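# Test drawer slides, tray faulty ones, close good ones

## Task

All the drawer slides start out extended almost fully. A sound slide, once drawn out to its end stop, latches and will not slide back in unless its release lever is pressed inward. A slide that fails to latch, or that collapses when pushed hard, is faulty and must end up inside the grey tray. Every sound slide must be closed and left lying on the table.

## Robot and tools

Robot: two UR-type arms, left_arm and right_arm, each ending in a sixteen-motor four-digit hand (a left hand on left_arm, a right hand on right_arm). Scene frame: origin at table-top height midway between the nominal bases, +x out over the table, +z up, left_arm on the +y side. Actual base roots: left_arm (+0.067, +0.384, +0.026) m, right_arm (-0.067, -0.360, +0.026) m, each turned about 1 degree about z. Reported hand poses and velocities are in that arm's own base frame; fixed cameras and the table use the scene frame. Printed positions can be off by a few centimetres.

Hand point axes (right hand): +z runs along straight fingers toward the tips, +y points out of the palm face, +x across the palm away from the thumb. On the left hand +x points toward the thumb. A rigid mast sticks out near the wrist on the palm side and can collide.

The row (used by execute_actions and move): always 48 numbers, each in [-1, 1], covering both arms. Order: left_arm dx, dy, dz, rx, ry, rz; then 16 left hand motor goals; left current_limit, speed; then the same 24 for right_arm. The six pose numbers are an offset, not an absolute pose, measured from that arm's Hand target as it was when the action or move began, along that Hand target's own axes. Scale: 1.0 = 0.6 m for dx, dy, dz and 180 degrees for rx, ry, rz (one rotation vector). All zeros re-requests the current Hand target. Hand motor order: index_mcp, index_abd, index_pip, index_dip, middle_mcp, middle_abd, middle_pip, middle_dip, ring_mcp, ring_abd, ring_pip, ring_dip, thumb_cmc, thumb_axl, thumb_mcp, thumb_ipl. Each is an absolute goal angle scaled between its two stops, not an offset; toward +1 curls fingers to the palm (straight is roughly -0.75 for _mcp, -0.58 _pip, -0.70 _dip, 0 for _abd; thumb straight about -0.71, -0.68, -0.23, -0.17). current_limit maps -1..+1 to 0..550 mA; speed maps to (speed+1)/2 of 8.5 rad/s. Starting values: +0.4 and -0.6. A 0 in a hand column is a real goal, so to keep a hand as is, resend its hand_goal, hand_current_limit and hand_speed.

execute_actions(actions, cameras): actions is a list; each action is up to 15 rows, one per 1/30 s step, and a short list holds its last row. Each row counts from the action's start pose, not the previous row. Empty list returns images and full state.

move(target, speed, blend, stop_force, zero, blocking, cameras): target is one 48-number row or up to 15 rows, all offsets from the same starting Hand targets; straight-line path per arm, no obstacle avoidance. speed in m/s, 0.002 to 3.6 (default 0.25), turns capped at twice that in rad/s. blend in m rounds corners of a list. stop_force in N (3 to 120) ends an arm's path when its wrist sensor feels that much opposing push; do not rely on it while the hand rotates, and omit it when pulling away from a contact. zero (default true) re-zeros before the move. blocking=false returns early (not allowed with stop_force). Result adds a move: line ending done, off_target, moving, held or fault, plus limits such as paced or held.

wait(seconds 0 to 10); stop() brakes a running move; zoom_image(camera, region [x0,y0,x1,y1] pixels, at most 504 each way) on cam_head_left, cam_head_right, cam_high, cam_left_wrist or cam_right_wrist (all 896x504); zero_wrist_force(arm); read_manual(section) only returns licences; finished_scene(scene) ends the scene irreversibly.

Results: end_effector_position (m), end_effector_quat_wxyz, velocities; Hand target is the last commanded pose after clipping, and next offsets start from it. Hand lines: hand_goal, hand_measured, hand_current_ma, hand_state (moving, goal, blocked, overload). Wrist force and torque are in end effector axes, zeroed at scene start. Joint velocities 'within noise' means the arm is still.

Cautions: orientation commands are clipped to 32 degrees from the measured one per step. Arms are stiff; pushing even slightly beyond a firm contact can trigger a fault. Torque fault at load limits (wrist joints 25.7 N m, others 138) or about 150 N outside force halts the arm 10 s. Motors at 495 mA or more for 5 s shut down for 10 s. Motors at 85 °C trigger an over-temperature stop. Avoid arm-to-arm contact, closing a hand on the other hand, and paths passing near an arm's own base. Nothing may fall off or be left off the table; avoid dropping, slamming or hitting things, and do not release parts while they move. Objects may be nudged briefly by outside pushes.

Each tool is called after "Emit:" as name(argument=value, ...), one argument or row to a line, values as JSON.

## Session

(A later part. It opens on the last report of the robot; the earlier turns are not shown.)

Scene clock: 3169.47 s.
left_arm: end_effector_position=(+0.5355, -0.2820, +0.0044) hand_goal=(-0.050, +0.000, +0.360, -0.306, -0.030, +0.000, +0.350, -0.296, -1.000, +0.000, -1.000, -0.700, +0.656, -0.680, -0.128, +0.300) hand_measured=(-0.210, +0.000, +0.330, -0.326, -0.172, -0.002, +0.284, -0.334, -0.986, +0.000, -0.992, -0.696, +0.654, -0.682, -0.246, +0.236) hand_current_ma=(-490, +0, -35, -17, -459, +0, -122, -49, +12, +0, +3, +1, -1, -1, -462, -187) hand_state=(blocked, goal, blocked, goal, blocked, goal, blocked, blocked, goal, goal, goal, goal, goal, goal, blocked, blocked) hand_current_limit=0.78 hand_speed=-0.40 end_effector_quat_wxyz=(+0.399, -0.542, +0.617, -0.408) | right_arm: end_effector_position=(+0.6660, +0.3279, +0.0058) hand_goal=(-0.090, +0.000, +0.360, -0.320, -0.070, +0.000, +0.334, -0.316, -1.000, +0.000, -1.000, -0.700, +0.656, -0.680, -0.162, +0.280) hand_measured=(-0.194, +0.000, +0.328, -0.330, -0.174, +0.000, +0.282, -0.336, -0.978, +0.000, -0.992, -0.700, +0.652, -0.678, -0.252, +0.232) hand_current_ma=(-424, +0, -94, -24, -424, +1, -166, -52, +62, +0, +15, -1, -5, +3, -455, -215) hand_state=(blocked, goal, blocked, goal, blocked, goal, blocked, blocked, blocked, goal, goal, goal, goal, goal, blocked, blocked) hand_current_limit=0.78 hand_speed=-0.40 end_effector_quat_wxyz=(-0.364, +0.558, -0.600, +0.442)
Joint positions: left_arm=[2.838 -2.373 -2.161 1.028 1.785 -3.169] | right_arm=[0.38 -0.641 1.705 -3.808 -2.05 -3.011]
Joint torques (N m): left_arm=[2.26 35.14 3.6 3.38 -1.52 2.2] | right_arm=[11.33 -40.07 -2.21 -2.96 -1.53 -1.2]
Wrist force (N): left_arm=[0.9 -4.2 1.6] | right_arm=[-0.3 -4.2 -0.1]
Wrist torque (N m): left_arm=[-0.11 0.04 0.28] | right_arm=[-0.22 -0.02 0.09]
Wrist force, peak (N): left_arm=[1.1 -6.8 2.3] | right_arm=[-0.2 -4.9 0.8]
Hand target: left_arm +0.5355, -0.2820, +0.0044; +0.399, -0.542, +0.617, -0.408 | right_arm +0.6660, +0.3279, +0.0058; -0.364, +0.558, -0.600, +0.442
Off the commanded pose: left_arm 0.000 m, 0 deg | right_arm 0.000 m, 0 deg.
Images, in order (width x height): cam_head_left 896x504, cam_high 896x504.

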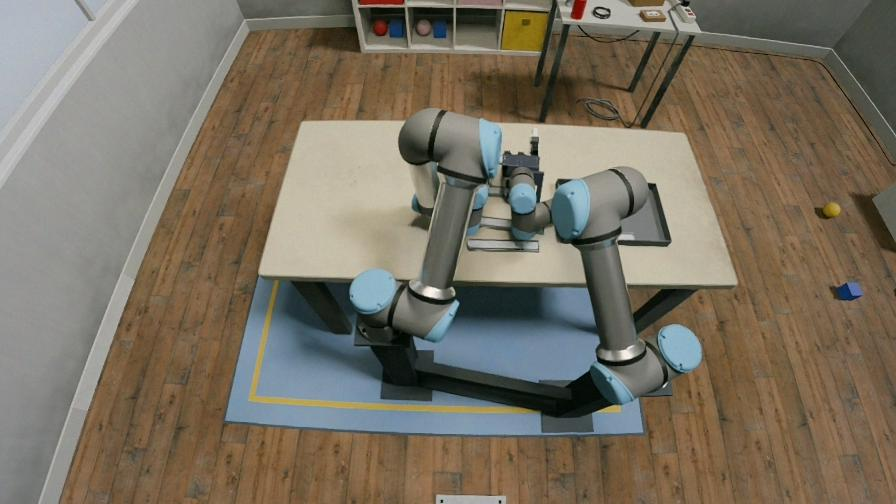

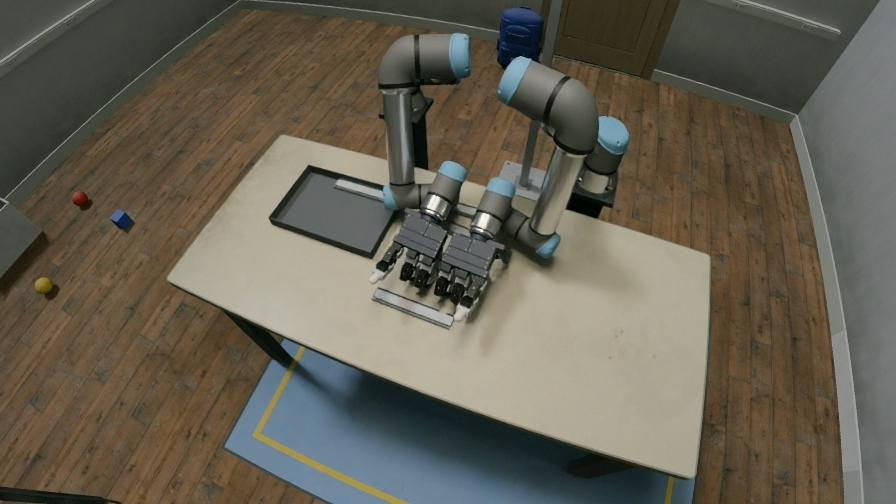

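Emit:
move(
  target=[-0.0004,-0.0078,-0.0028,0,0,0,-0.05,0,0.36,-0.305,-0.03,0,0.35,-0.295,-1,0,-1,-0.7,0.657,-0.68,-0.128,0.3,0.78,-0.4,0.0004,-0.0078,-0.0028,0,0,0,-0.09,0,0.36,-0.32,-0.07,0,0.335,-0.315,-1,0,-1,-0.7,0.657,-0.68,-0.162,0.28,0.78,-0.4],
  speed=0.02,
)

Scene clock: 3175.30 s.
left_arm: end_effector_position=(+0.5356, -0.2820, +0.0094) hand_goal=(-0.050, +0.000, +0.360, -0.306, -0.030, +0.000, +0.350, -0.296, -1.000, +0.000, -1.000, -0.700, +0.656, -0.680, -0.128, +0.300) hand_measured=(-0.204, +0.000, +0.326, -0.326, -0.170, -0.002, +0.284, -0.334, -0.986, +0.000, -0.992, -0.696, +0.652, -0.682, -0.246, +0.236) hand_current_ma=(-489, +0, -43, -17, -444, +0, -122, -49, +12, +0, +3, +1, -1, -1, -462, -187) hand_state=(blocked, goal, blocked, goal, blocked, goal, blocked, blocked, goal, goal, goal, goal, goal, goal, blocked, blocked) hand_current_limit=0.78 hand_speed=-0.40 end_effector_quat_wxyz=(+0.399, -0.542, +0.617, -0.408) | right_arm: end_effector_position=(+0.6661, +0.3279, +0.0109) hand_goal=(-0.090, +0.000, +0.360, -0.320, -0.070, +0.000, +0.334, -0.316, -1.000, +0.000, -1.000, -0.700, +0.656, -0.680, -0.162, +0.280) hand_measured=(-0.192, +0.000, +0.328, -0.330, -0.174, +0.000, +0.282, -0.336, -0.978, +0.000, -0.992, -0.700, +0.652, -0.678, -0.252, +0.232) hand_current_ma=(-417, +0, -94, -24, -421, +1, -166, -52, +62, +0, +15, -1, -5, +3, -455, -215) hand_state=(blocked, goal, blocked, goal, blocked, goal, blocked, blocked, blocked, goal, goal, goal, goal, goal, blocked, blocked) hand_current_limit=0.78 hand_speed=-0.40 end_effector_quat_wxyz=(-0.364, +0.558, -0.600, +0.442)
Joint positions: left_arm=[2.838 -2.359 -2.164 1.017 1.785 -3.169] | right_arm=[0.38 -0.652 1.708 -3.8 -2.05 -3.011]
Joint torques (N m): left_arm=[6.36 34.74 2.43 2.41 -1.51 2.12] | right_arm=[12.2 -48.99 -2.27 -2.07 -1.52 -0.17]
Wrist force (N): left_arm=[0.6 1.8 2.5] | right_arm=[0.1 2.1 0.7]
Wrist torque (N m): left_arm=[0.14 0.05 0.31] | right_arm=[0.13 -0.04 0.07]
Wrist force, peak (N): left_arm=[1.1 -4.3 2.1] | right_arm=[-0.5 -4.5 0.0]
Hand target: left_arm +0.5356, -0.2820, +0.0093; +0.399, -0.542, +0.617, -0.408 | right_arm +0.6661, +0.3279, +0.0107; -0.364, +0.558, -0.600, +0.442
Off the commanded pose: left_arm 0.000 m, 0 deg | right_arm 0.000 m, 0 deg.
move: done

Emit:
move(
  target=[-0.0048,-0.0868,-0.0316,0,0,0,-0.05,0,0.36,-0.305,-0.03,0,0.35,-0.295,-1,0,-1,-0.7,0.657,-0.68,-0.128,0.3,0.78,-0.4,0.0048,-0.0868,-0.0316,0,0,0,-0.09,0,0.36,-0.32,-0.07,0,0.335,-0.315,-1,0,-1,-0.7,0.657,-0.68,-0.162,0.28,0.78,-0.4],
  speed=0.05,
)

Emit:
move(
  target=[0.3191,-0.0080,-0.0267,0,0,0,-0.05,0,0.36,-0.305,-0.03,0,0.35,-0.295,-1,0,-1,-0.7,0.657,-0.68,-0.128,0.3,0.78,-0.4,0.3185,0.0262,-0.0232,0,0,0,-0.09,0,0.36,-0.32,-0.07,0,0.335,-0.315,-1,0,-1,-0.7,0.657,-0.68,-0.162,0.28,0.78,-0.4],
  speed=0.07,
  cameras=["cam_high"],
)

Scene clock: 3204.60 s.
left_arm: end_effector_position=(+0.5359, -0.2819, +0.0648) hand_goal=(-0.050, +0.000, +0.360, -0.306, -0.030, +0.000, +0.350, -0.296, -1.000, +0.000, -1.000, -0.700, +0.656, -0.680, -0.128, +0.300) hand_measured=(-0.204, +0.000, +0.326, -0.326, -0.170, +0.000, +0.284, -0.334, -0.986, +0.000, -0.992, -0.696, +0.652, -0.682, -0.246, +0.236) hand_current_ma=(-490, +0, -43, -17, -442, +0, -122, -49, +12, +0, +3, +1, -1, -1, -462, -187) hand_state=(blocked, goal, blocked, goal, blocked, goal, blocked, blocked, goal, goal, goal, goal, goal, goal, blocked, blocked) hand_current_limit=0.78 hand_speed=-0.40 end_effector_quat_wxyz=(+0.399, -0.542, +0.617, -0.408) | right_arm: end_effector_position=(+0.6662, +0.3281, +0.0663) hand_goal=(-0.090, +0.000, +0.360, -0.320, -0.070, +0.000, +0.334, -0.316, -1.000, +0.000, -1.000, -0.700, +0.656, -0.680, -0.162, +0.280) hand_measured=(-0.192, +0.000, +0.326, -0.332, -0.174, +0.000, +0.282, -0.336, -0.978, +0.000, -0.992, -0.700, +0.654, -0.678, -0.252, +0.232) hand_current_ma=(-415, +0, -97, -26, -420, +1, -166, -52, +62, +0, +15, -1, -4, +3, -455, -215) hand_state=(blocked, goal, blocked, goal, blocked, goal, blocked, blocked, blocked, goal, goal, goal, goal, goal, blocked, blocked) hand_current_limit=0.78 hand_speed=-0.40 end_effector_quat_wxyz=(-0.364, +0.558, -0.600, +0.442)
Joint positions: left_arm=[2.838 -2.206 -2.186 0.886 1.784 -3.168] | right_arm=[0.38 -0.763 1.726 -3.706 -2.05 -3.01]
Joint torques (N m): left_arm=[7.09 33.87 11.17 5.39 -1.52 1.95] | right_arm=[12.64 -40.05 -6.79 -5.02 -0.99 1.95]
Wrist force (N): left_arm=[0.0 1.9 2.0] | right_arm=[1.0 1.8 0.7]
Wrist torque (N m): left_arm=[0.18 0.05 0.31] | right_arm=[0.13 -0.06 0.06]
Wrist force, peak (N): left_arm=[0.5 3.0 2.4] | right_arm=[0.4 2.7 0.9]
Hand target: left_arm +0.5360, -0.2819, +0.0648; +0.399, -0.542, +0.617, -0.408 | right_arm +0.6663, +0.3281, +0.0662; -0.364, +0.558, -0.600, +0.442
Off the commanded pose: left_arm 0.000 m, 0 deg | right_arm 0.000 m, 0 deg.
move: done

Scene clock: 3207.67 s.
left_arm: end_effector_position=(+0.5047, -0.4716, +0.0652) hand_goal=(-0.050, +0.000, +0.360, -0.306, -0.030, +0.000, +0.350, -0.296, -1.000, +0.000, -1.000, -0.700, +0.656, -0.680, -0.128, +0.300) hand_measured=(-0.202, +0.002, +0.324, -0.326, -0.170, +0.002, +0.284, -0.334, -0.986, +0.000, -0.992, -0.696, +0.654, -0.682, -0.246, +0.236) hand_current_ma=(-489, +0, -47, -17, -442, +0, -122, -49, +12, +0, +3, +1, -1, -1, -462, -187) hand_state=(blocked, goal, blocked, goal, blocked, goal, blocked, blocked, goal, goal, goal, goal, goal, goal, blocked, blocked) hand_current_limit=0.78 hand_speed=-0.40 end_effector_quat_wxyz=(+0.399, -0.542, +0.617, -0.408) end_effector_velocity=(-0.001, +0.001, -0.001) end_effector_angular_velocity=(+0.003, +0.001, -0.004) | right_arm: end_effector_position=(+0.6264, +0.1400, +0.0672) hand_goal=(-0.090, +0.000, +0.360, -0.320, -0.070, +0.000, +0.334, -0.316, -1.000, +0.000, -1.000, -0.700, +0.656, -0.680, -0.162, +0.280) hand_measured=(-0.190, +0.002, +0.322, -0.334, -0.172, +0.000, +0.282, -0.336, -0.978, +0.000, -0.992, -0.700, +0.654, -0.678, -0.252, +0.232) hand_current_ma=(-404, +1, -112, -35, -415, +1, -166, -52, +62, +0, +15, -1, -4, +3, -455, -215) hand_state=(blocked, goal, blocked, goal, blocked, goal, blocked, blocked, blocked, goal, goal, goal, goal, goal, blocked, blocked) hand_current_limit=0.78 hand_speed=-0.40 end_effector_quat_wxyz=(-0.364, +0.558, -0.600, +0.442)
Joint positions: left_arm=[2.449 -2.319 -1.866 0.616 2.144 -3.33] | right_arm=[0.032 -0.906 2.092 -3.971 -1.725 -3.145]
Joint velocities: left_arm=[0.001 0.001 -0.005 0.003 -0.004 0.004] | right_arm=[within noise]
Joint torques (N m): left_arm=[9.57 53.59 4.47 5.25 -1.66 2.42] | right_arm=[13.64 -29.28 -24.58 -0.55 -1.57 2.71]
Wrist force (N): left_arm=[0.3 2.0 2.1] | right_arm=[0.4 2.6 0.5]
Wrist torque (N m): left_arm=[0.21 0.00 0.39] | right_arm=[0.20 0.01 0.08]
Wrist force, peak (N): left_arm=[-2.4 2.3 2.2] | right_arm=[1.9 2.8 0.5]
Hand target: left_arm +0.5047, -0.4716, +0.0653; +0.399, -0.542, +0.617, -0.408 | right_arm +0.6265, +0.1400, +0.0671; -0.364, +0.558, -0.600, +0.442
Off the commanded pose: left_arm 0.000 m, 0 deg | right_arm 0.000 m, 0 deg.
move: done
Images, in order (width x height): cam_high 896x504.

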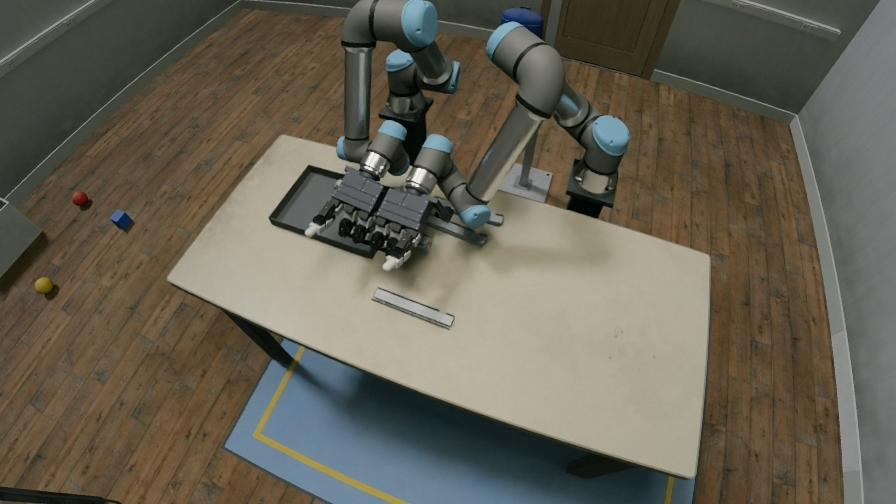

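Emit:
move(
  target=[
    [0.0532,-0.0013,-0.0045,0,0,0,-0.05,0,0.36,-0.305,-0.03,0,0.35,-0.295,-1,0,-1,-0.7,0.657,-0.68,-0.128,0.3,0.78,-0.4,0.0531,0.0044,-0.0039,0,0,0,-0.09,0,0.36,-0.32,-0.07,0,0.335,-0.315,-1,0,-1,-0.7,0.657,-0.68,-0.162,0.28,0.78,-0.4],
    [0.1064,-0.0027,-0.0089,0,0,0,-0.05,0,0.36,-0.305,-0.03,0,0.35,-0.295,-1,0,-1,-0.7,0.657,-0.68,-0.128,0.3,0.78,-0.4,0.1062,0.0087,-0.0077,0,0,0,-0.09,0,0.36,-0.32,-0.07,0,0.335,-0.315,-1,0,-1,-0.7,0.657,-0.68,-0.162,0.28,0.78,-0.4],
    [0.1596,-0.0040,-0.0134,0,0,0,-0.05,0,0.36,-0.305,-0.03,0,0.35,-0.295,-1,0,-1,-0.7,0.657,-0.68,-0.128,0.3,0.78,-0.4,0.1593,0.0131,-0.0116,0,0,0,-0.09,0,0.36,-0.32,-0.07,0,0.335,-0.315,-1,0,-1,-0.7,0.657,-0.68,-0.162,0.28,0.78,-0.4],
    [0.2127,-0.0053,-0.0178,0,0,0,-0.05,0,0.36,-0.305,-0.03,0,0.35,-0.295,-1,0,-1,-0.7,0.657,-0.68,-0.128,0.3,0.78,-0.4,0.2123,0.0175,-0.0155,0,0,0,-0.09,0,0.36,-0.32,-0.07,0,0.335,-0.315,-1,0,-1,-0.7,0.657,-0.68,-0.162,0.28,0.78,-0.4],
    [0.2659,-0.0067,-0.0223,0,0,0,-0.05,0,0.36,-0.305,-0.03,0,0.35,-0.295,-1,0,-1,-0.7,0.657,-0.68,-0.128,0.3,0.78,-0.4,0.2654,0.0218,-0.0193,0,0,0,-0.09,0,0.36,-0.32,-0.07,0,0.335,-0.315,-1,0,-1,-0.7,0.657,-0.68,-0.162,0.28,0.78,-0.4],
    [0.3191,-0.0080,-0.0267,0,0,0,-0.05,0,0.36,-0.305,-0.03,0,0.35,-0.295,-1,0,-1,-0.7,0.657,-0.68,-0.128,0.3,0.78,-0.4,0.3185,0.0262,-0.0232,0,0,0,-0.09,0,0.36,-0.32,-0.07,0,0.335,-0.315,-1,0,-1,-0.7,0.657,-0.68,-0.162,0.28,0.78,-0.4],
  ],
  speed=0.06,
  cameras=["cam_high","cam_head_left","cam_head_right"],
)

Emit:
zoom_image(
  camera="cam_high",
  region=[250, 130, 440, 290],
)

Scene clock: 3242.63 s.
left_arm: end_effector_position=(+0.4734, -0.6612, +0.0656) hand_goal=(-0.050, +0.000, +0.360, -0.306, -0.030, +0.000, +0.350, -0.296, -1.000, +0.000, -1.000, -0.700, +0.656, -0.680, -0.128, +0.300) hand_measured=(-0.202, +0.004, +0.324, -0.326, -0.170, +0.002, +0.284, -0.334, -0.986, +0.000, -0.994, -0.696, +0.654, -0.682, -0.246, +0.236) hand_current_ma=(-489, +1, -48, -17, -442, +0, -122, -49, +12, +0, +3, +1, +0, +0, -462, -187) hand_state=(blocked, goal, blocked, goal, blocked, goal, blocked, blocked, goal, goal, goal, goal, goal, goal, blocked, blocked) hand_current_limit=0.78 hand_speed=-0.40 end_effector_quat_wxyz=(+0.399, -0.542, +0.617, -0.408) | right_arm: end_effector_position=(+0.5867, -0.0480, +0.0680) hand_goal=(-0.090, +0.000, +0.360, -0.320, -0.070, +0.000, +0.334, -0.316, -1.000, +0.000, -1.000, -0.700, +0.656, -0.680, -0.162, +0.280) hand_measured=(-0.188, +0.002, +0.320, -0.336, -0.172, +0.002, +0.282, -0.336, -0.978, +0.000, -0.992, -0.700, +0.654, -0.678, -0.252, +0.232) hand_current_ma=(-398, +3, -120, -39, -414, +2, -166, -52, +62, +0, +15, -1, -4, +2, -455, -215) hand_state=(blocked, goal, blocked, goal, blocked, goal, blocked, blocked, blocked, goal, goal, goal, goal, goal, blocked, blocked) hand_current_limit=0.78 hand_speed=-0.40 end_effector_quat_wxyz=(-0.364, +0.558, -0.600, +0.442)
Joint positions: left_arm=[2.196 -2.52 -1.38 0.236 2.37 -3.479] | right_arm=[-0.439 -0.97 2.274 -4.078 -1.283 -3.311]
Joint torques (N m): left_arm=[6.79 62.47 17.89 4.62 -1.37 2.34] | right_arm=[5.12 -38.4 -19.29 -0.27 -0.08 2.01]
Wrist force (N): left_arm=[-0.1 1.4 2.0] | right_arm=[0.5 1.9 0.3]
Wrist torque (N m): left_arm=[0.14 0.09 0.37] | right_arm=[0.20 0.01 0.07]
Wrist force, peak (N): left_arm=[-1.9 2.5 2.4] | right_arm=[1.2 2.9 0.5]
Hand target: left_arm +0.4734, -0.6612, +0.0657; +0.399, -0.542, +0.617, -0.408 | right_arm +0.5868, -0.0481, +0.0680; -0.364, +0.558, -0.600, +0.442
Off the commanded pose: left_arm 0.000 m, 0 deg | right_arm 0.000 m, 0 deg.
move: done
Images, in order (width x height): cam_head_left 896x504, cam_head_right 896x504, cam_high 896x504.

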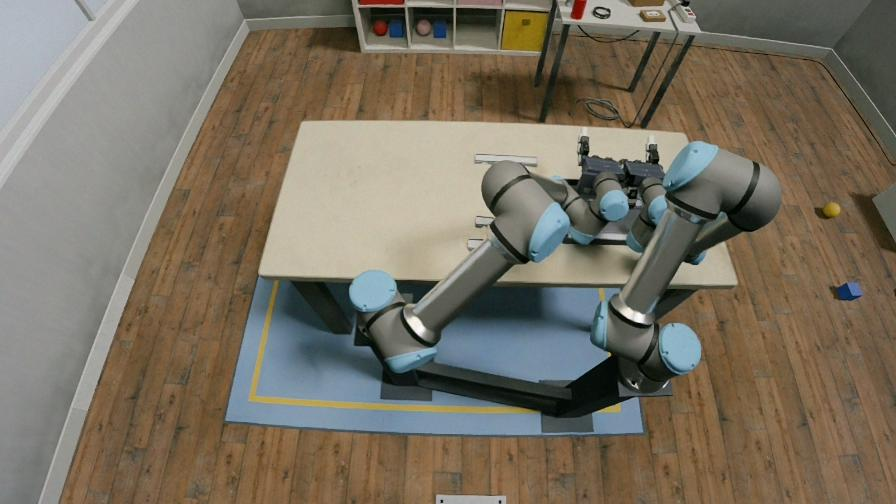

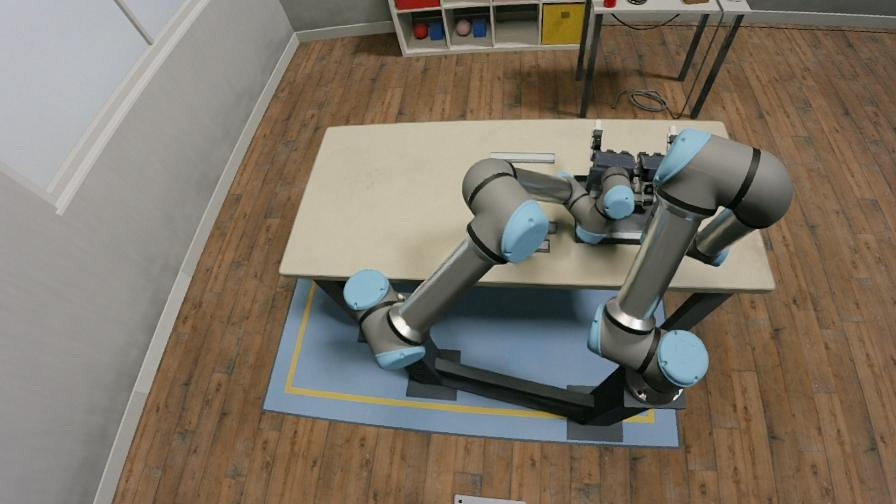

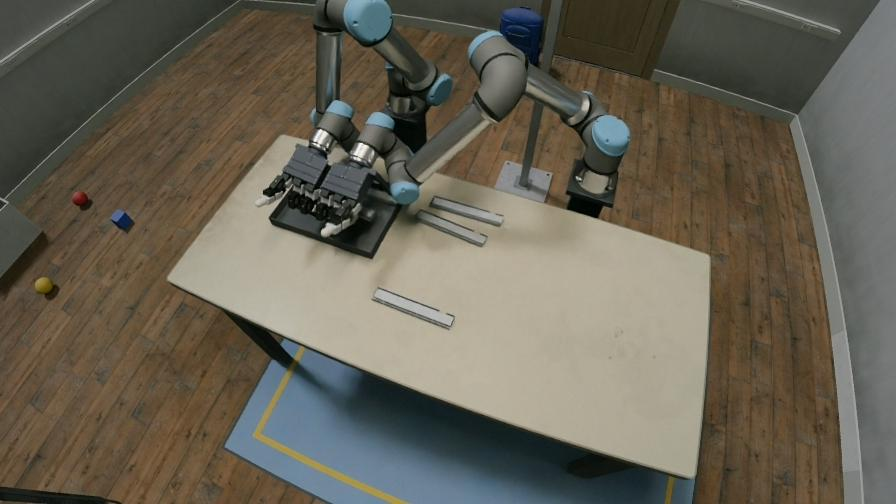

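Scaled by 2.653 from the camera's 896x504 image, which has a finer 1280x720 frame.

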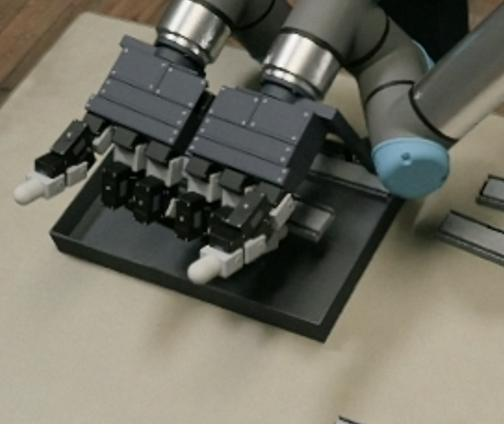

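Emit:
move(
  target=[
    [0.0138,-0.0114,0.0293,0,0,0,-0.05,0,0.36,-0.305,-0.03,0,0.35,-0.295,-1,0,-1,-0.7,0.657,-0.68,-0.128,0.3,0.78,-0.4,0.0132,-0.0102,0.03,0,0,0,-0.09,0,0.36,-0.32,-0.07,0,0.335,-0.315,-1,0,-1,-0.7,0.657,-0.68,-0.162,0.28,0.78,-0.4],
    [0.0169,0.0449,0.0498,0,0,0,-0.05,0,0.36,-0.305,-0.03,0,0.35,-0.295,-1,0,-1,-0.7,0.657,-0.68,-0.128,0.3,0.78,-0.4,0.0101,0.0461,0.0505,0,0,0,-0.09,0,0.36,-0.32,-0.07,0,0.335,-0.315,-1,0,-1,-0.7,0.657,-0.68,-0.162,0.28,0.78,-0.4],
  ],
  speed=0.06,
  cameras=["cam_high","cam_head_left"],
)

Emit:
zoom_image(
  camera="cam_high",
  region=[250, 130, 440, 290],
)

Emit:
zoom_image(
  camera="cam_head_left",
  region=[540, 120, 720, 270],
)

Scene clock: 3286.83 s.
left_arm: end_effector_position=(+0.4912, -0.6713, +0.0297) hand_goal=(-0.050, +0.000, +0.360, -0.306, -0.030, +0.000, +0.350, -0.296, -1.000, +0.000, -1.000, -0.700, +0.656, -0.680, -0.128, +0.300) hand_measured=(-0.200, +0.006, +0.322, -0.326, -0.170, +0.002, +0.284, -0.334, -0.986, +0.000, -0.994, -0.696, +0.654, -0.682, -0.246, +0.236) hand_current_ma=(-489, +2, -49, -17, -442, +1, -122, -49, +12, +0, +3, +1, +0, +0, -462, -187) hand_state=(blocked, goal, blocked, goal, blocked, goal, blocked, blocked, goal, goal, goal, goal, goal, goal, blocked, blocked) hand_current_limit=0.78 hand_speed=-0.40 end_effector_quat_wxyz=(+0.399, -0.542, +0.617, -0.408) | right_arm: end_effector_position=(+0.6047, -0.0583, +0.0321) hand_goal=(-0.090, +0.000, +0.360, -0.320, -0.070, +0.000, +0.334, -0.316, -1.000, +0.000, -1.000, -0.700, +0.656, -0.680, -0.162, +0.280) hand_measured=(-0.188, +0.002, +0.320, -0.336, -0.172, +0.004, +0.282, -0.336, -0.978, +0.000, -0.992, -0.700, +0.656, -0.678, -0.252, +0.232) hand_current_ma=(-395, +4, -120, -39, -414, +7, -166, -52, +62, +0, +15, -1, +0, +2, -455, -215) hand_state=(blocked, goal, blocked, goal, blocked, goal, blocked, blocked, blocked, goal, goal, goal, goal, goal, blocked, blocked) hand_current_limit=0.78 hand_speed=-0.40 end_effector_quat_wxyz=(-0.364, +0.558, -0.600, +0.442)
Joint positions: left_arm=[2.209 -2.612 -1.302 0.256 2.359 -3.471] | right_arm=[-0.443 -0.851 2.207 -4.13 -1.28 -3.312]
Joint torques (N m): left_arm=[-6.82 62.31 10.57 0.22 2.11 -0.48] | right_arm=[-9.81 -44.54 4.72 -1.07 1.81 -0.65]
Wrist force (N): left_arm=[-1.3 1.7 1.8] | right_arm=[2.3 2.1 0.5]
Wrist torque (N m): left_arm=[0.20 0.06 0.42] | right_arm=[0.18 -0.10 0.08]
Wrist force, peak (N): left_arm=[-0.8 2.8 2.7] | right_arm=[1.8 3.4 0.8]
Hand target: left_arm +0.4912, -0.6712, +0.0296; +0.399, -0.542, +0.617, -0.408 | right_arm +0.6046, -0.0582, +0.0320; -0.364, +0.558, -0.600, +0.442
Off the commanded pose: left_arm 0.000 m, 0 deg | right_arm 0.000 m, 0 deg.
move: done
Images, in order (width x height): cam_head_left 896x504, cam_high 896x504.

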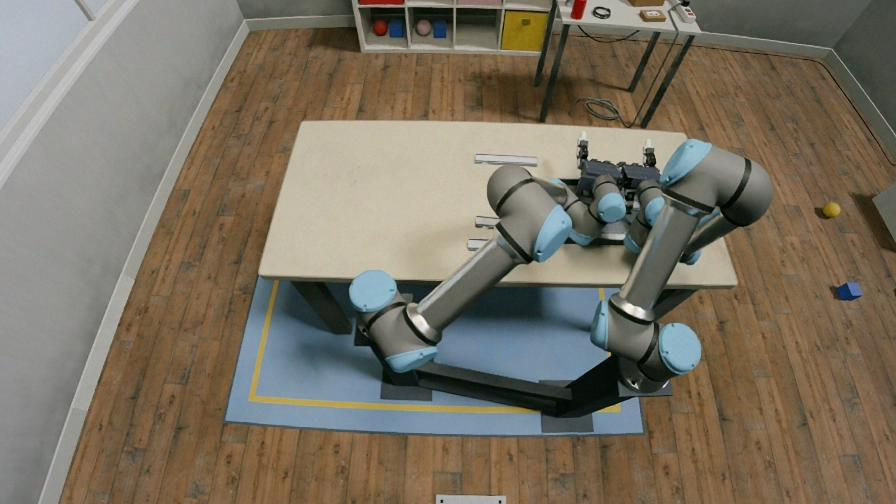

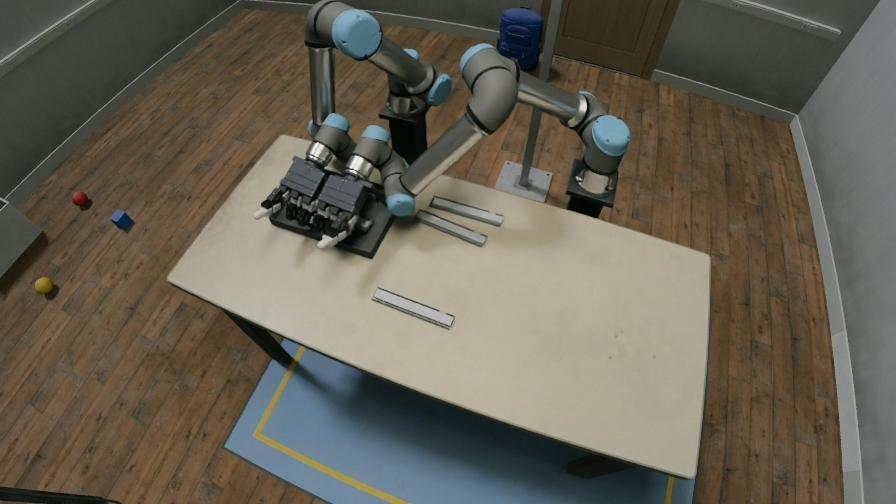

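Scaled by 2.653 from the camera's 896x504 image, which has a finer 1280x720 frame.

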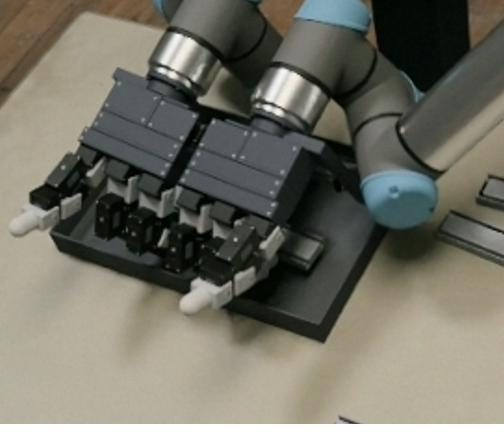

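Scaled by 2.800 from the camera's 896x504 image, which has a finer 1280x720 frame.

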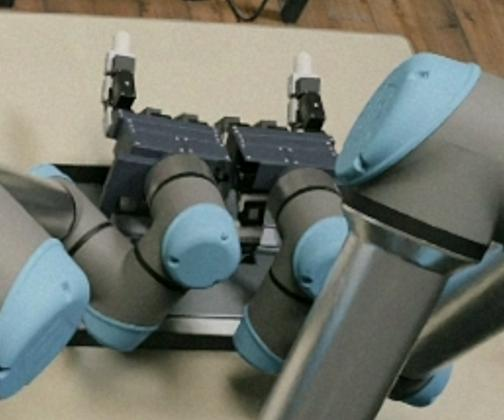

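Emit:
move(
  target=[0.0023,0.0407,0.0148,0,0,0,-0.05,0,0.36,-0.305,-0.03,0,0.35,-0.295,-1,0,-1,-0.7,0.657,-0.68,-0.128,0.3,0.78,-0.4,-0.0023,0.0407,0.0148,0,0,0,-0.09,0,0.36,-0.32,-0.07,0,0.335,-0.315,-1,0,-1,-0.7,0.657,-0.68,-0.162,0.28,0.78,-0.4],
  speed=0.012,
  stop_force=5,
)

Scene clock: 3293.53 s.
left_arm: end_effector_position=(+0.4910, -0.6713, +0.0082) hand_goal=(-0.050, +0.000, +0.360, -0.306, -0.030, +0.000, +0.350, -0.296, -1.000, +0.000, -1.000, -0.700, +0.656, -0.680, -0.128, +0.300) hand_measured=(-0.196, +0.006, +0.318, -0.330, -0.166, +0.004, +0.284, -0.326, -0.986, +0.000, -0.994, -0.696, +0.652, -0.682, -0.246, +0.232) hand_current_ma=(-472, +2, -60, -23, -429, +1, -122, -35, +12, +0, +3, +1, -1, +0, -466, -200) hand_state=(blocked, goal, blocked, blocked, blocked, goal, blocked, blocked, goal, goal, goal, goal, goal, goal, blocked, blocked) hand_current_limit=0.78 hand_speed=-0.40 end_effector_quat_wxyz=(+0.399, -0.542, +0.617, -0.408) | right_arm: end_effector_position=(+0.6046, -0.0583, +0.0087) hand_goal=(-0.090, +0.000, +0.360, -0.320, -0.070, +0.000, +0.334, -0.316, -1.000, +0.000, -1.000, -0.700, +0.656, -0.680, -0.162, +0.280) hand_measured=(-0.188, +0.002, +0.320, -0.330, -0.172, +0.004, +0.282, -0.334, -0.978, +0.000, -0.992, -0.700, +0.658, -0.678, -0.252, +0.232) hand_current_ma=(-392, +4, -120, -25, -414, +6, -164, -43, +62, +0, +15, -1, +1, +2, -455, -215) hand_state=(blocked, goal, blocked, goal, blocked, goal, blocked, goal, blocked, goal, goal, goal, goal, goal, blocked, blocked) hand_current_limit=0.78 hand_speed=-0.40 end_effector_quat_wxyz=(-0.364, +0.558, -0.600, +0.442)
Joint positions: left_arm=[2.208 -2.649 -1.293 0.284 2.359 -3.471] | right_arm=[-0.444 -0.784 2.194 -4.184 -1.279 -3.312]
Joint torques (N m): left_arm=[-3 69.24 8.86 0.13 1.69 -1.3] | right_arm=[-7.09 -53.19 9.49 -2.41 0.12 -1.93]
Wrist force (N): left_arm=[0.0 3.0 1.7] | right_arm=[1.0 1.5 0.5]
Wrist torque (N m): left_arm=[0.22 0.03 0.46] | right_arm=[0.16 -0.05 0.11]
Wrist force, peak (N): left_arm=[0.1 5.5 2.0] | right_arm=[1.1 -6.3 -1.1]
Hand target: left_arm +0.4910, -0.6713, +0.0082; +0.399, -0.542, +0.617, -0.408 (not the last commanded pose) | right_arm +0.6046, -0.0583, +0.0087; -0.364, +0.558, -0.600, +0.442 (not the last commanded pose)
Off the commanded pose: left_arm 0.005 m, 0 deg | right_arm 0.003 m, 0 deg.
move: contact (left_arm, right_arm)

Emit:
execute_actions(
  actions=[
    [[0,0,0,0,0,0,-0.15,0,0.33,-0.33,-0.13,0,0.29,-0.33,-1,0,-1,-0.7,0.657,-0.68,-0.2,0.26,0.78,-0.4,0,0,0,0,0,0,-0.15,0,0.33,-0.33,-0.13,0,0.29,-0.33,-1,0,-1,-0.7,0.657,-0.68,-0.21,0.255,0.78,-0.4]],
    [[0,0,0,0,0,0,-0.21,0,0.33,-0.34,-0.2,0,0.3,-0.34,-1,0,-1,-0.7,0.657,-0.68,-0.245,0.235,0.78,-0.4,0,0,0,0,0,0,-0.21,0,0.33,-0.34,-0.2,0,0.3,-0.34,-1,0,-1,-0.7,0.657,-0.68,-0.25,0.23,0.78,-0.4]],
    [[0,0,0,0,0,0,-0.274,0,0.355,-0.3478,-0.26,0,0.32,-0.3478,-1,0,-1,-0.7,0.657,-0.68,-0.27,0.215,0.78,-0.4,0,0,0,0,0,0,-0.274,0,0.355,-0.3478,-0.26,0,0.32,-0.3478,-1,0,-1,-0.7,0.657,-0.68,-0.27,0.215,0.78,-0.4]],
  ],
  cameras=["cam_high"],
)

Emit:
zoom_image(
  camera="cam_high",
  region=[250, 130, 440, 290],
)

Scene clock: 3305.53 s.
left_arm: end_effector_position=(+0.4910, -0.6713, +0.0082) hand_goal=(-0.274, +0.000, +0.354, -0.348, -0.260, +0.000, +0.320, -0.348, -1.000, +0.000, -1.000, -0.700, +0.656, -0.680, -0.270, +0.214) hand_measured=(-0.256, +0.004, +0.352, -0.346, -0.208, +0.002, +0.324, -0.346, -0.986, +0.000, -0.994, -0.696, +0.652, -0.682, -0.266, +0.216) hand_current_ma=(+16, +1, -1, +1, +91, +0, +1, +1, +12, +0, +3, +1, -1, +0, +1, +0) hand_state=(goal, goal, goal, goal, blocked, goal, goal, goal, goal, goal, goal, goal, goal, goal, goal, goal) hand_current_limit=0.78 hand_speed=-0.40 end_effector_quat_wxyz=(+0.399, -0.542, +0.617, -0.408) | right_arm: end_effector_position=(+0.6046, -0.0583, +0.0087) hand_goal=(-0.274, +0.000, +0.354, -0.348, -0.260, +0.000, +0.320, -0.348, -1.000, +0.000, -1.000, -0.700, +0.656, -0.680, -0.270, +0.214) hand_measured=(-0.262, +0.002, +0.350, -0.344, -0.248, +0.002, +0.316, -0.346, -0.978, +0.000, -0.992, -0.700, +0.658, -0.678, -0.266, +0.216) hand_current_ma=(+31, +4, -5, +5, +27, +4, -9, +4, +62, +0, +15, -1, +1, +2, +7, +3) hand_state=(goal, goal, goal, goal, goal, goal, goal, goal, blocked, goal, goal, goal, goal, goal, goal, goal) hand_current_limit=0.78 hand_speed=-0.40 end_effector_quat_wxyz=(-0.364, +0.558, -0.600, +0.442)
Joint positions: left_arm=[2.208 -2.649 -1.293 0.284 2.359 -3.471] | right_arm=[-0.444 -0.785 2.194 -4.184 -1.279 -3.312]
Joint torques (N m): left_arm=[5.68 52.22 9.02 0.22 -0.32 2.23] | right_arm=[4.63 -46.27 7.37 -4.25 -0.63 -1.44]
Wrist force (N): left_arm=[1.3 1.3 0.0] | right_arm=[-0.2 -0.6 0.1]
Wrist torque (N m): left_arm=[0.09 -0.04 0.43] | right_arm=[0.00 0.03 0.12]
Wrist force, peak (N): left_arm=[-0.1 3.3 1.9] | right_arm=[1.4 1.6 0.8]
Hand target: left_arm +0.4910, -0.6713, +0.0082; +0.399, -0.542, +0.617, -0.408 | right_arm +0.6046, -0.0583, +0.0087; -0.364, +0.558, -0.600, +0.442
Off the commanded pose: left_arm 0.000 m, 0 deg | right_arm 0.000 m, 0 deg.
Images, in order (width x height): cam_high 896x504.

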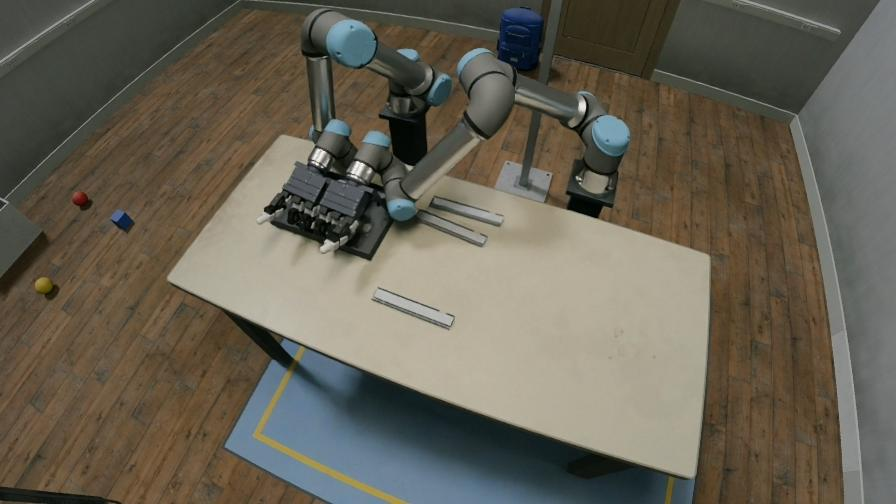

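Scaled by 2.653 from the camera's 896x504 image, which has a finer 1280x720 frame.

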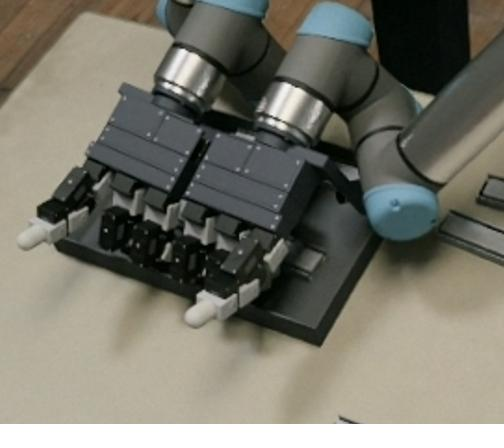

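Emit:
move(
  target=[-0.0013,-0.0235,-0.0085,0,0,0,-0.274,0,0.355,-0.3478,-0.26,0,0.32,-0.3478,-1,0,-1,-0.7,0.657,-0.68,-0.27,0.215,0.78,-0.4,0.0013,-0.0235,-0.0085,0,0,0,-0.274,0,0.355,-0.3478,-0.26,0,0.32,-0.3478,-1,0,-1,-0.7,0.657,-0.68,-0.27,0.215,0.78,-0.4],
  speed=0.02,
  cameras=["cam_high"],
)

Emit:
zoom_image(
  camera="cam_high",
  region=[300, 150, 420, 270],
)

Scene clock: 3313.53 s.
left_arm: end_effector_position=(+0.4911, -0.6713, +0.0232) hand_goal=(-0.274, +0.000, +0.354, -0.348, -0.260, +0.000, +0.320, -0.348, -1.000, +0.000, -1.000, -0.700, +0.656, -0.680, -0.270, +0.214) hand_measured=(-0.262, +0.004, +0.352, -0.346, -0.248, +0.002, +0.322, -0.346, -0.986, +0.000, -0.994, -0.696, +0.652, -0.682, -0.266, +0.216) hand_current_ma=(+8, +1, -1, +1, +8, +0, +0, +1, +12, +0, +3, +1, -1, +0, +1, +0) hand_state=(goal, goal, goal, goal, goal, goal, goal, goal, goal, goal, goal, goal, goal, goal, goal, goal) hand_current_limit=0.78 hand_speed=-0.40 end_effector_quat_wxyz=(+0.399, -0.542, +0.617, -0.408) | right_arm: end_effector_position=(+0.6046, -0.0582, +0.0238) hand_goal=(-0.274, +0.000, +0.354, -0.348, -0.260, +0.000, +0.320, -0.348, -1.000, +0.000, -1.000, -0.700, +0.656, -0.680, -0.270, +0.214) hand_measured=(-0.264, +0.002, +0.350, -0.346, -0.248, +0.002, +0.316, -0.346, -0.978, +0.000, -0.992, -0.700, +0.658, -0.678, -0.266, +0.216) hand_current_ma=(+25, +4, -5, +4, +27, +4, -9, +4, +62, +0, +15, -1, +1, +2, +7, +3) hand_state=(goal, goal, goal, goal, goal, goal, goal, goal, blocked, goal, goal, goal, goal, goal, goal, goal) hand_current_limit=0.78 hand_speed=-0.40 end_effector_quat_wxyz=(-0.364, +0.558, -0.600, +0.442)
Joint positions: left_arm=[2.208 -2.623 -1.3 0.264 2.359 -3.471] | right_arm=[-0.443 -0.828 2.203 -4.149 -1.28 -3.312]
Joint torques (N m): left_arm=[8.61 51.31 14.5 3.45 -1.11 2.47] | right_arm=[12.42 -27.33 -0.14 -4.83 -1.08 2.13]
Wrist force (N): left_arm=[0.6 0.3 1.2] | right_arm=[0.2 -0.5 0.1]
Wrist torque (N m): left_arm=[0.08 0.04 0.42] | right_arm=[0.01 -0.01 0.15]
Wrist force, peak (N): left_arm=[1.7 1.3 0.1] | right_arm=[0.0 -0.8 0.3]
Hand target: left_arm +0.4912, -0.6713, +0.0232; +0.399, -0.542, +0.617, -0.408 | right_arm +0.6047, -0.0582, +0.0237; -0.364, +0.558, -0.600, +0.442
Off the commanded pose: left_arm 0.000 m, 0 deg | right_arm 0.000 m, 0 deg.
move: done
Images, in order (width x height): cam_high 896x504.

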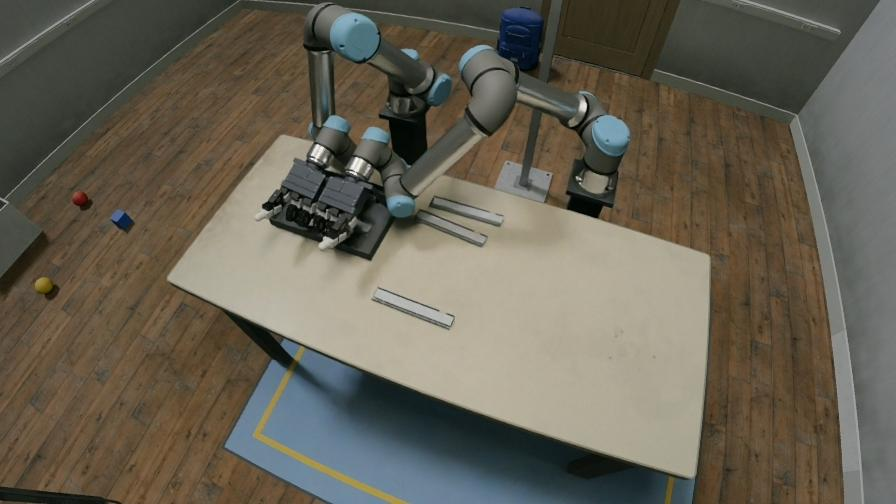

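Scaled by 4.200 from the camera's 896x504 image, which has a finer 1280x720 frame.

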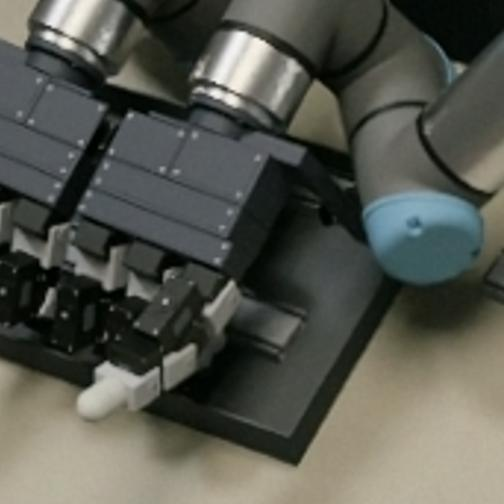

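Emit:
move(
  target=[-0.0096,-0.1721,-0.0626,0,0,0,-0.274,0,0.355,-0.3478,-0.26,0,0.32,-0.3478,-1,0,-1,-0.7,0.657,-0.68,-0.27,0.215,0.78,-0.4,0.0096,-0.1721,-0.0626,0,0,0,-0.274,0,0.355,-0.3478,-0.26,0,0.32,-0.3478,-1,0,-1,-0.7,0.657,-0.68,-0.27,0.215,0.78,-0.4],
  speed=0.08,
)

Emit:
move(
  target=[-0.5800,-0.05,0.1100,0,0,0,-0.274,0,0.355,-0.3478,-0.26,0,0.32,-0.3478,-1,0,-1,-0.7,0.657,-0.68,-0.27,0.215,0.78,-0.4,0.0,-0.1174,-0.0427,0,0,0,-0.274,0,0.355,-0.3478,-0.26,0,0.32,-0.3478,-1,0,-1,-0.7,0.657,-0.68,-0.27,0.215,0.78,-0.4],
  speed=0.2,
  cameras=["cam_high","cam_head_left","cam_head_right"],
)

Emit:
zoom_image(
  camera="cam_high",
  region=[250, 130, 540, 350],
)

Emit:
zoom_image(
  camera="cam_head_right",
  region=[460, 130, 710, 270],
)

Scene clock: 3324.67 s.
left_arm: end_effector_position=(+0.4920, -0.6711, +0.1332) hand_goal=(-0.274, +0.000, +0.354, -0.348, -0.260, +0.000, +0.320, -0.348, -1.000, +0.000, -1.000, -0.700, +0.656, -0.680, -0.270, +0.214) hand_measured=(-0.264, +0.004, +0.352, -0.346, -0.250, +0.002, +0.322, -0.346, -0.986, +0.000, -0.994, -0.696, +0.652, -0.682, -0.266, +0.216) hand_current_ma=(+7, +1, -1, +1, +7, +0, +0, +1, +12, +0, +3, +1, -1, +0, +1, +0) hand_state=(goal, goal, goal, goal, goal, goal, goal, goal, goal, goal, goal, goal, goal, goal, goal, goal) hand_current_limit=0.78 hand_speed=-0.40 end_effector_quat_wxyz=(+0.399, -0.542, +0.617, -0.408) | right_arm: end_effector_position=(+0.6051, -0.0578, +0.1339) hand_goal=(-0.274, +0.000, +0.354, -0.348, -0.260, +0.000, +0.320, -0.348, -1.000, +0.000, -1.000, -0.700, +0.656, -0.680, -0.270, +0.214) hand_measured=(-0.264, +0.002, +0.350, -0.346, -0.250, +0.002, +0.316, -0.346, -0.978, +0.000, -0.992, -0.700, +0.658, -0.678, -0.266, +0.216) hand_current_ma=(+24, +4, -5, +3, +26, +4, -9, +3, +62, +0, +15, -1, +1, +2, +7, +3) hand_state=(goal, goal, goal, goal, goal, goal, goal, goal, blocked, goal, goal, goal, goal, goal, goal, goal) hand_current_limit=0.78 hand_speed=-0.40 end_effector_quat_wxyz=(-0.364, +0.558, -0.600, +0.442)
Joint positions: left_arm=[2.21 -2.451 -1.306 0.099 2.358 -3.47] | right_arm=[-0.442 -1.132 2.216 -3.858 -1.281 -3.311]
Joint torques (N m): left_arm=[8.35 58.31 9.8 4.24 -1.06 -0.65] | right_arm=[9.4 -33.89 -2.92 -2.14 -0.9 -0.77]
Wrist force (N): left_arm=[0.6 0.0 1.5] | right_arm=[-0.1 -0.5 -0.2]
Wrist torque (N m): left_arm=[0.04 0.05 0.29] | right_arm=[0.03 0.04 0.08]
Wrist force, peak (N): left_arm=[1.0 0.3 1.8] | right_arm=[0.1 -1.5 -0.1]
Hand target: left_arm +0.4920, -0.6711, +0.1332; +0.399, -0.542, +0.617, -0.408 | right_arm +0.6050, -0.0578, +0.1338; -0.364, +0.558, -0.600, +0.442
Off the commanded pose: left_arm 0.000 m, 0 deg | right_arm 0.000 m, 0 deg.
move: done

Scene clock: 3326.93 s.
left_arm: end_effector_position=(+0.5965, -0.3322, +0.1559) hand_goal=(-0.274, +0.000, +0.354, -0.348, -0.260, +0.000, +0.320, -0.348, -1.000, +0.000, -1.000, -0.700, +0.656, -0.680, -0.270, +0.214) hand_measured=(-0.264, +0.002, +0.352, -0.346, -0.250, +0.002, +0.322, -0.346, -0.986, +0.000, -0.994, -0.696, +0.654, -0.682, -0.266, +0.216) hand_current_ma=(+7, +1, -1, +1, +7, +0, +0, +1, +12, +0, +3, +1, +0, +0, +1, +0) hand_state=(goal, goal, goal, goal, goal, goal, goal, goal, goal, goal, goal, goal, goal, goal, goal, goal) hand_current_limit=0.78 hand_speed=-0.40 end_effector_quat_wxyz=(+0.399, -0.542, +0.617, -0.408) | right_arm: end_effector_position=(+0.6058, -0.0536, +0.2088) hand_goal=(-0.274, +0.000, +0.354, -0.348, -0.260, +0.000, +0.320, -0.348, -1.000, +0.000, -1.000, -0.700, +0.656, -0.680, -0.270, +0.214) hand_measured=(-0.264, +0.002, +0.350, -0.346, -0.250, +0.002, +0.316, -0.346, -0.978, +0.000, -0.992, -0.700, +0.658, -0.678, -0.266, +0.216) hand_current_ma=(+24, +4, -5, +3, +26, +4, -9, +3, +62, +0, +15, -1, +1, +2, +7, +3) hand_state=(goal, goal, goal, goal, goal, goal, goal, goal, blocked, goal, goal, goal, goal, goal, goal, goal) hand_current_limit=0.78 hand_speed=-0.40 end_effector_quat_wxyz=(-0.364, +0.558, -0.600, +0.442)
Joint positions: left_arm=[2.777 -2.095 -1.945 0.529 1.841 -3.191] | right_arm=[-0.432 -1.311 2.173 -3.638 -1.29 -3.308]
Joint torques (N m): left_arm=[7.67 40.31 14.13 0.22 -1.55 -0.73] | right_arm=[5.45 -17.11 -1.03 -4.07 0.17 1.54]
Wrist force (N): left_arm=[1.0 0.2 1.1] | right_arm=[-0.1 -0.6 0.0]
Wrist torque (N m): left_arm=[0.09 -0.02 0.49] | right_arm=[0.01 0.03 0.01]
Wrist force, peak (N): left_arm=[2.9 0.4 1.1] | right_arm=[-0.1 -1.1 -0.1]
Hand target: left_arm +0.5965, -0.3321, +0.1558; +0.399, -0.542, +0.617, -0.408 | right_arm +0.6057, -0.0536, +0.2086; -0.364, +0.558, -0.600, +0.442
Off the commanded pose: left_arm 0.000 m, 0 deg | right_arm 0.000 m, 0 deg.
move: done
Images, in order (width x height): cam_head_left 896x504, cam_head_right 896x504, cam_high 896x504.

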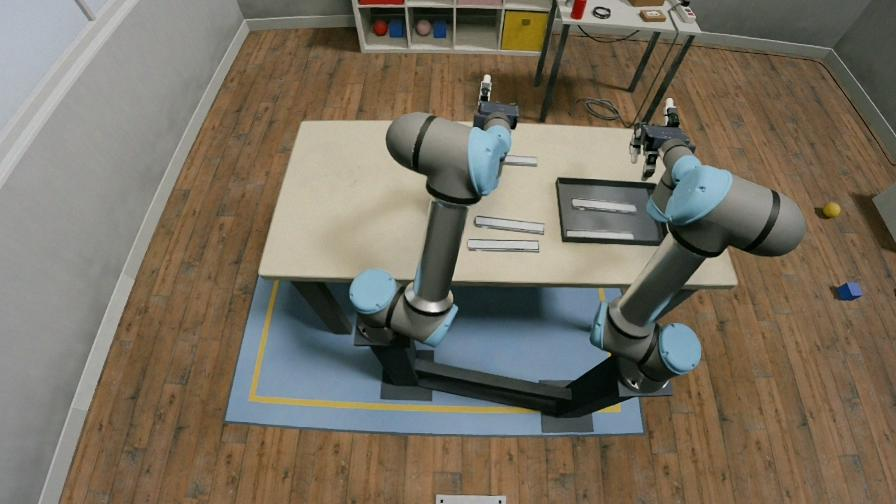

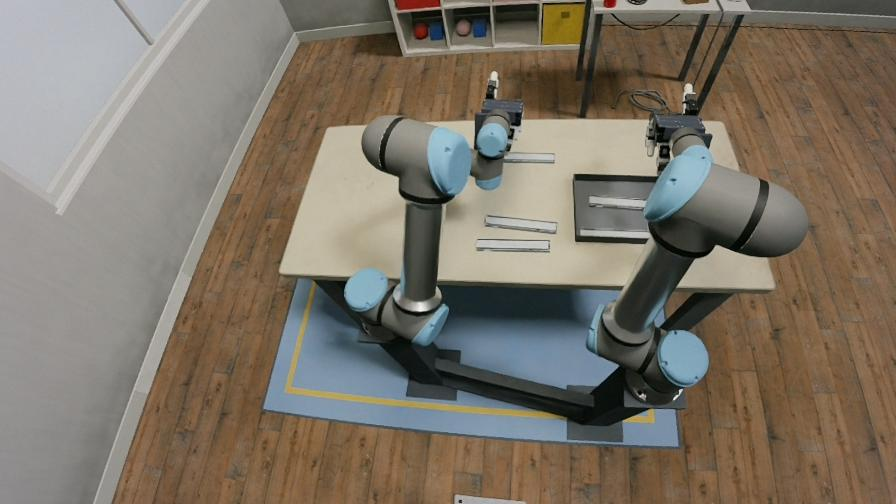

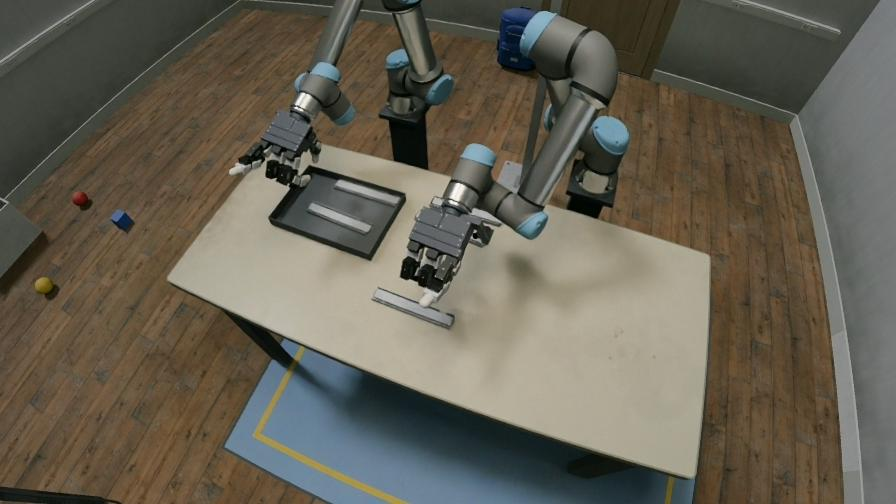

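Scaled by 1.738 from the camera's 896x504 image, which has a finer 1280x720 frame.

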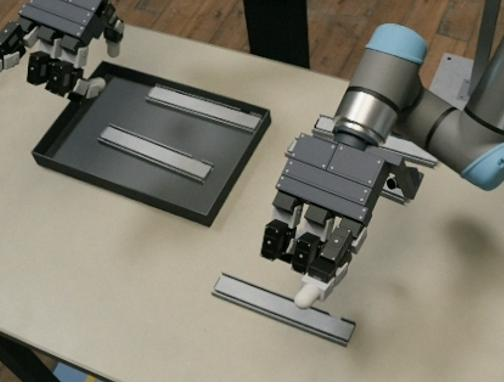

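Scaled by 2.016 from the camera's 896x504 image, which has a finer 1280x720 frame.

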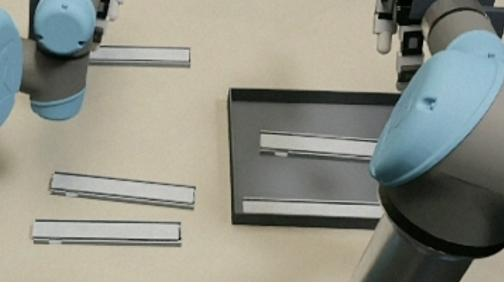

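Emit:
zoom_image(
  camera="cam_head_right",
  region=[470, 205, 570, 260],
)

Emit:
zoom_image(
  camera="cam_head_right",
  region=[480, 145, 570, 175],
)

Emit:
zoom_image(
  camera="cam_high",
  region=[360, 275, 470, 340],
)

Emit:
zoom_image(
  camera="cam_head_left",
  region=[460, 205, 560, 260],
)

Scaled by 5.040 from the camera's 896x504 image, which has a finer 1280x720 frame.

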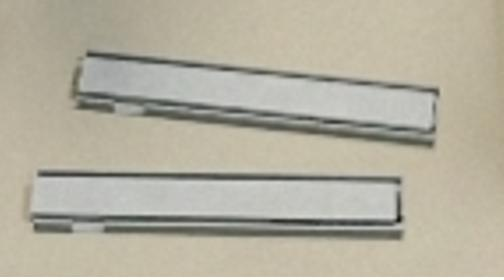

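Scaled by 5.600 from the camera's 896x504 image, which has a finer 1280x720 frame.

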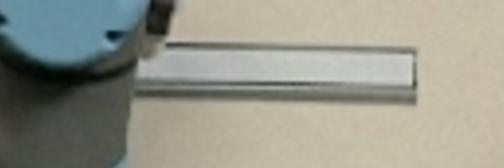

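Scaled by 4.582 from the camera's 896x504 image, which has a finer 1280x720 frame.

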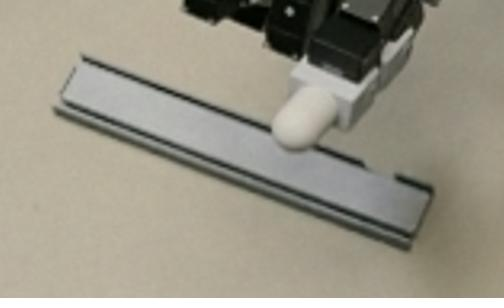

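Scaled by 5.040 from the camera's 896x504 image, which has a finer 1280x720 frame.

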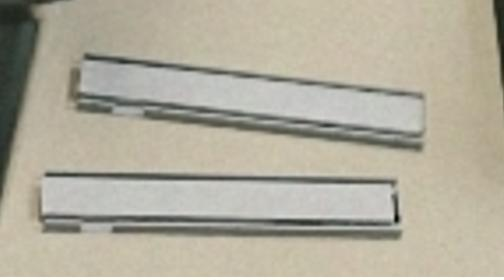

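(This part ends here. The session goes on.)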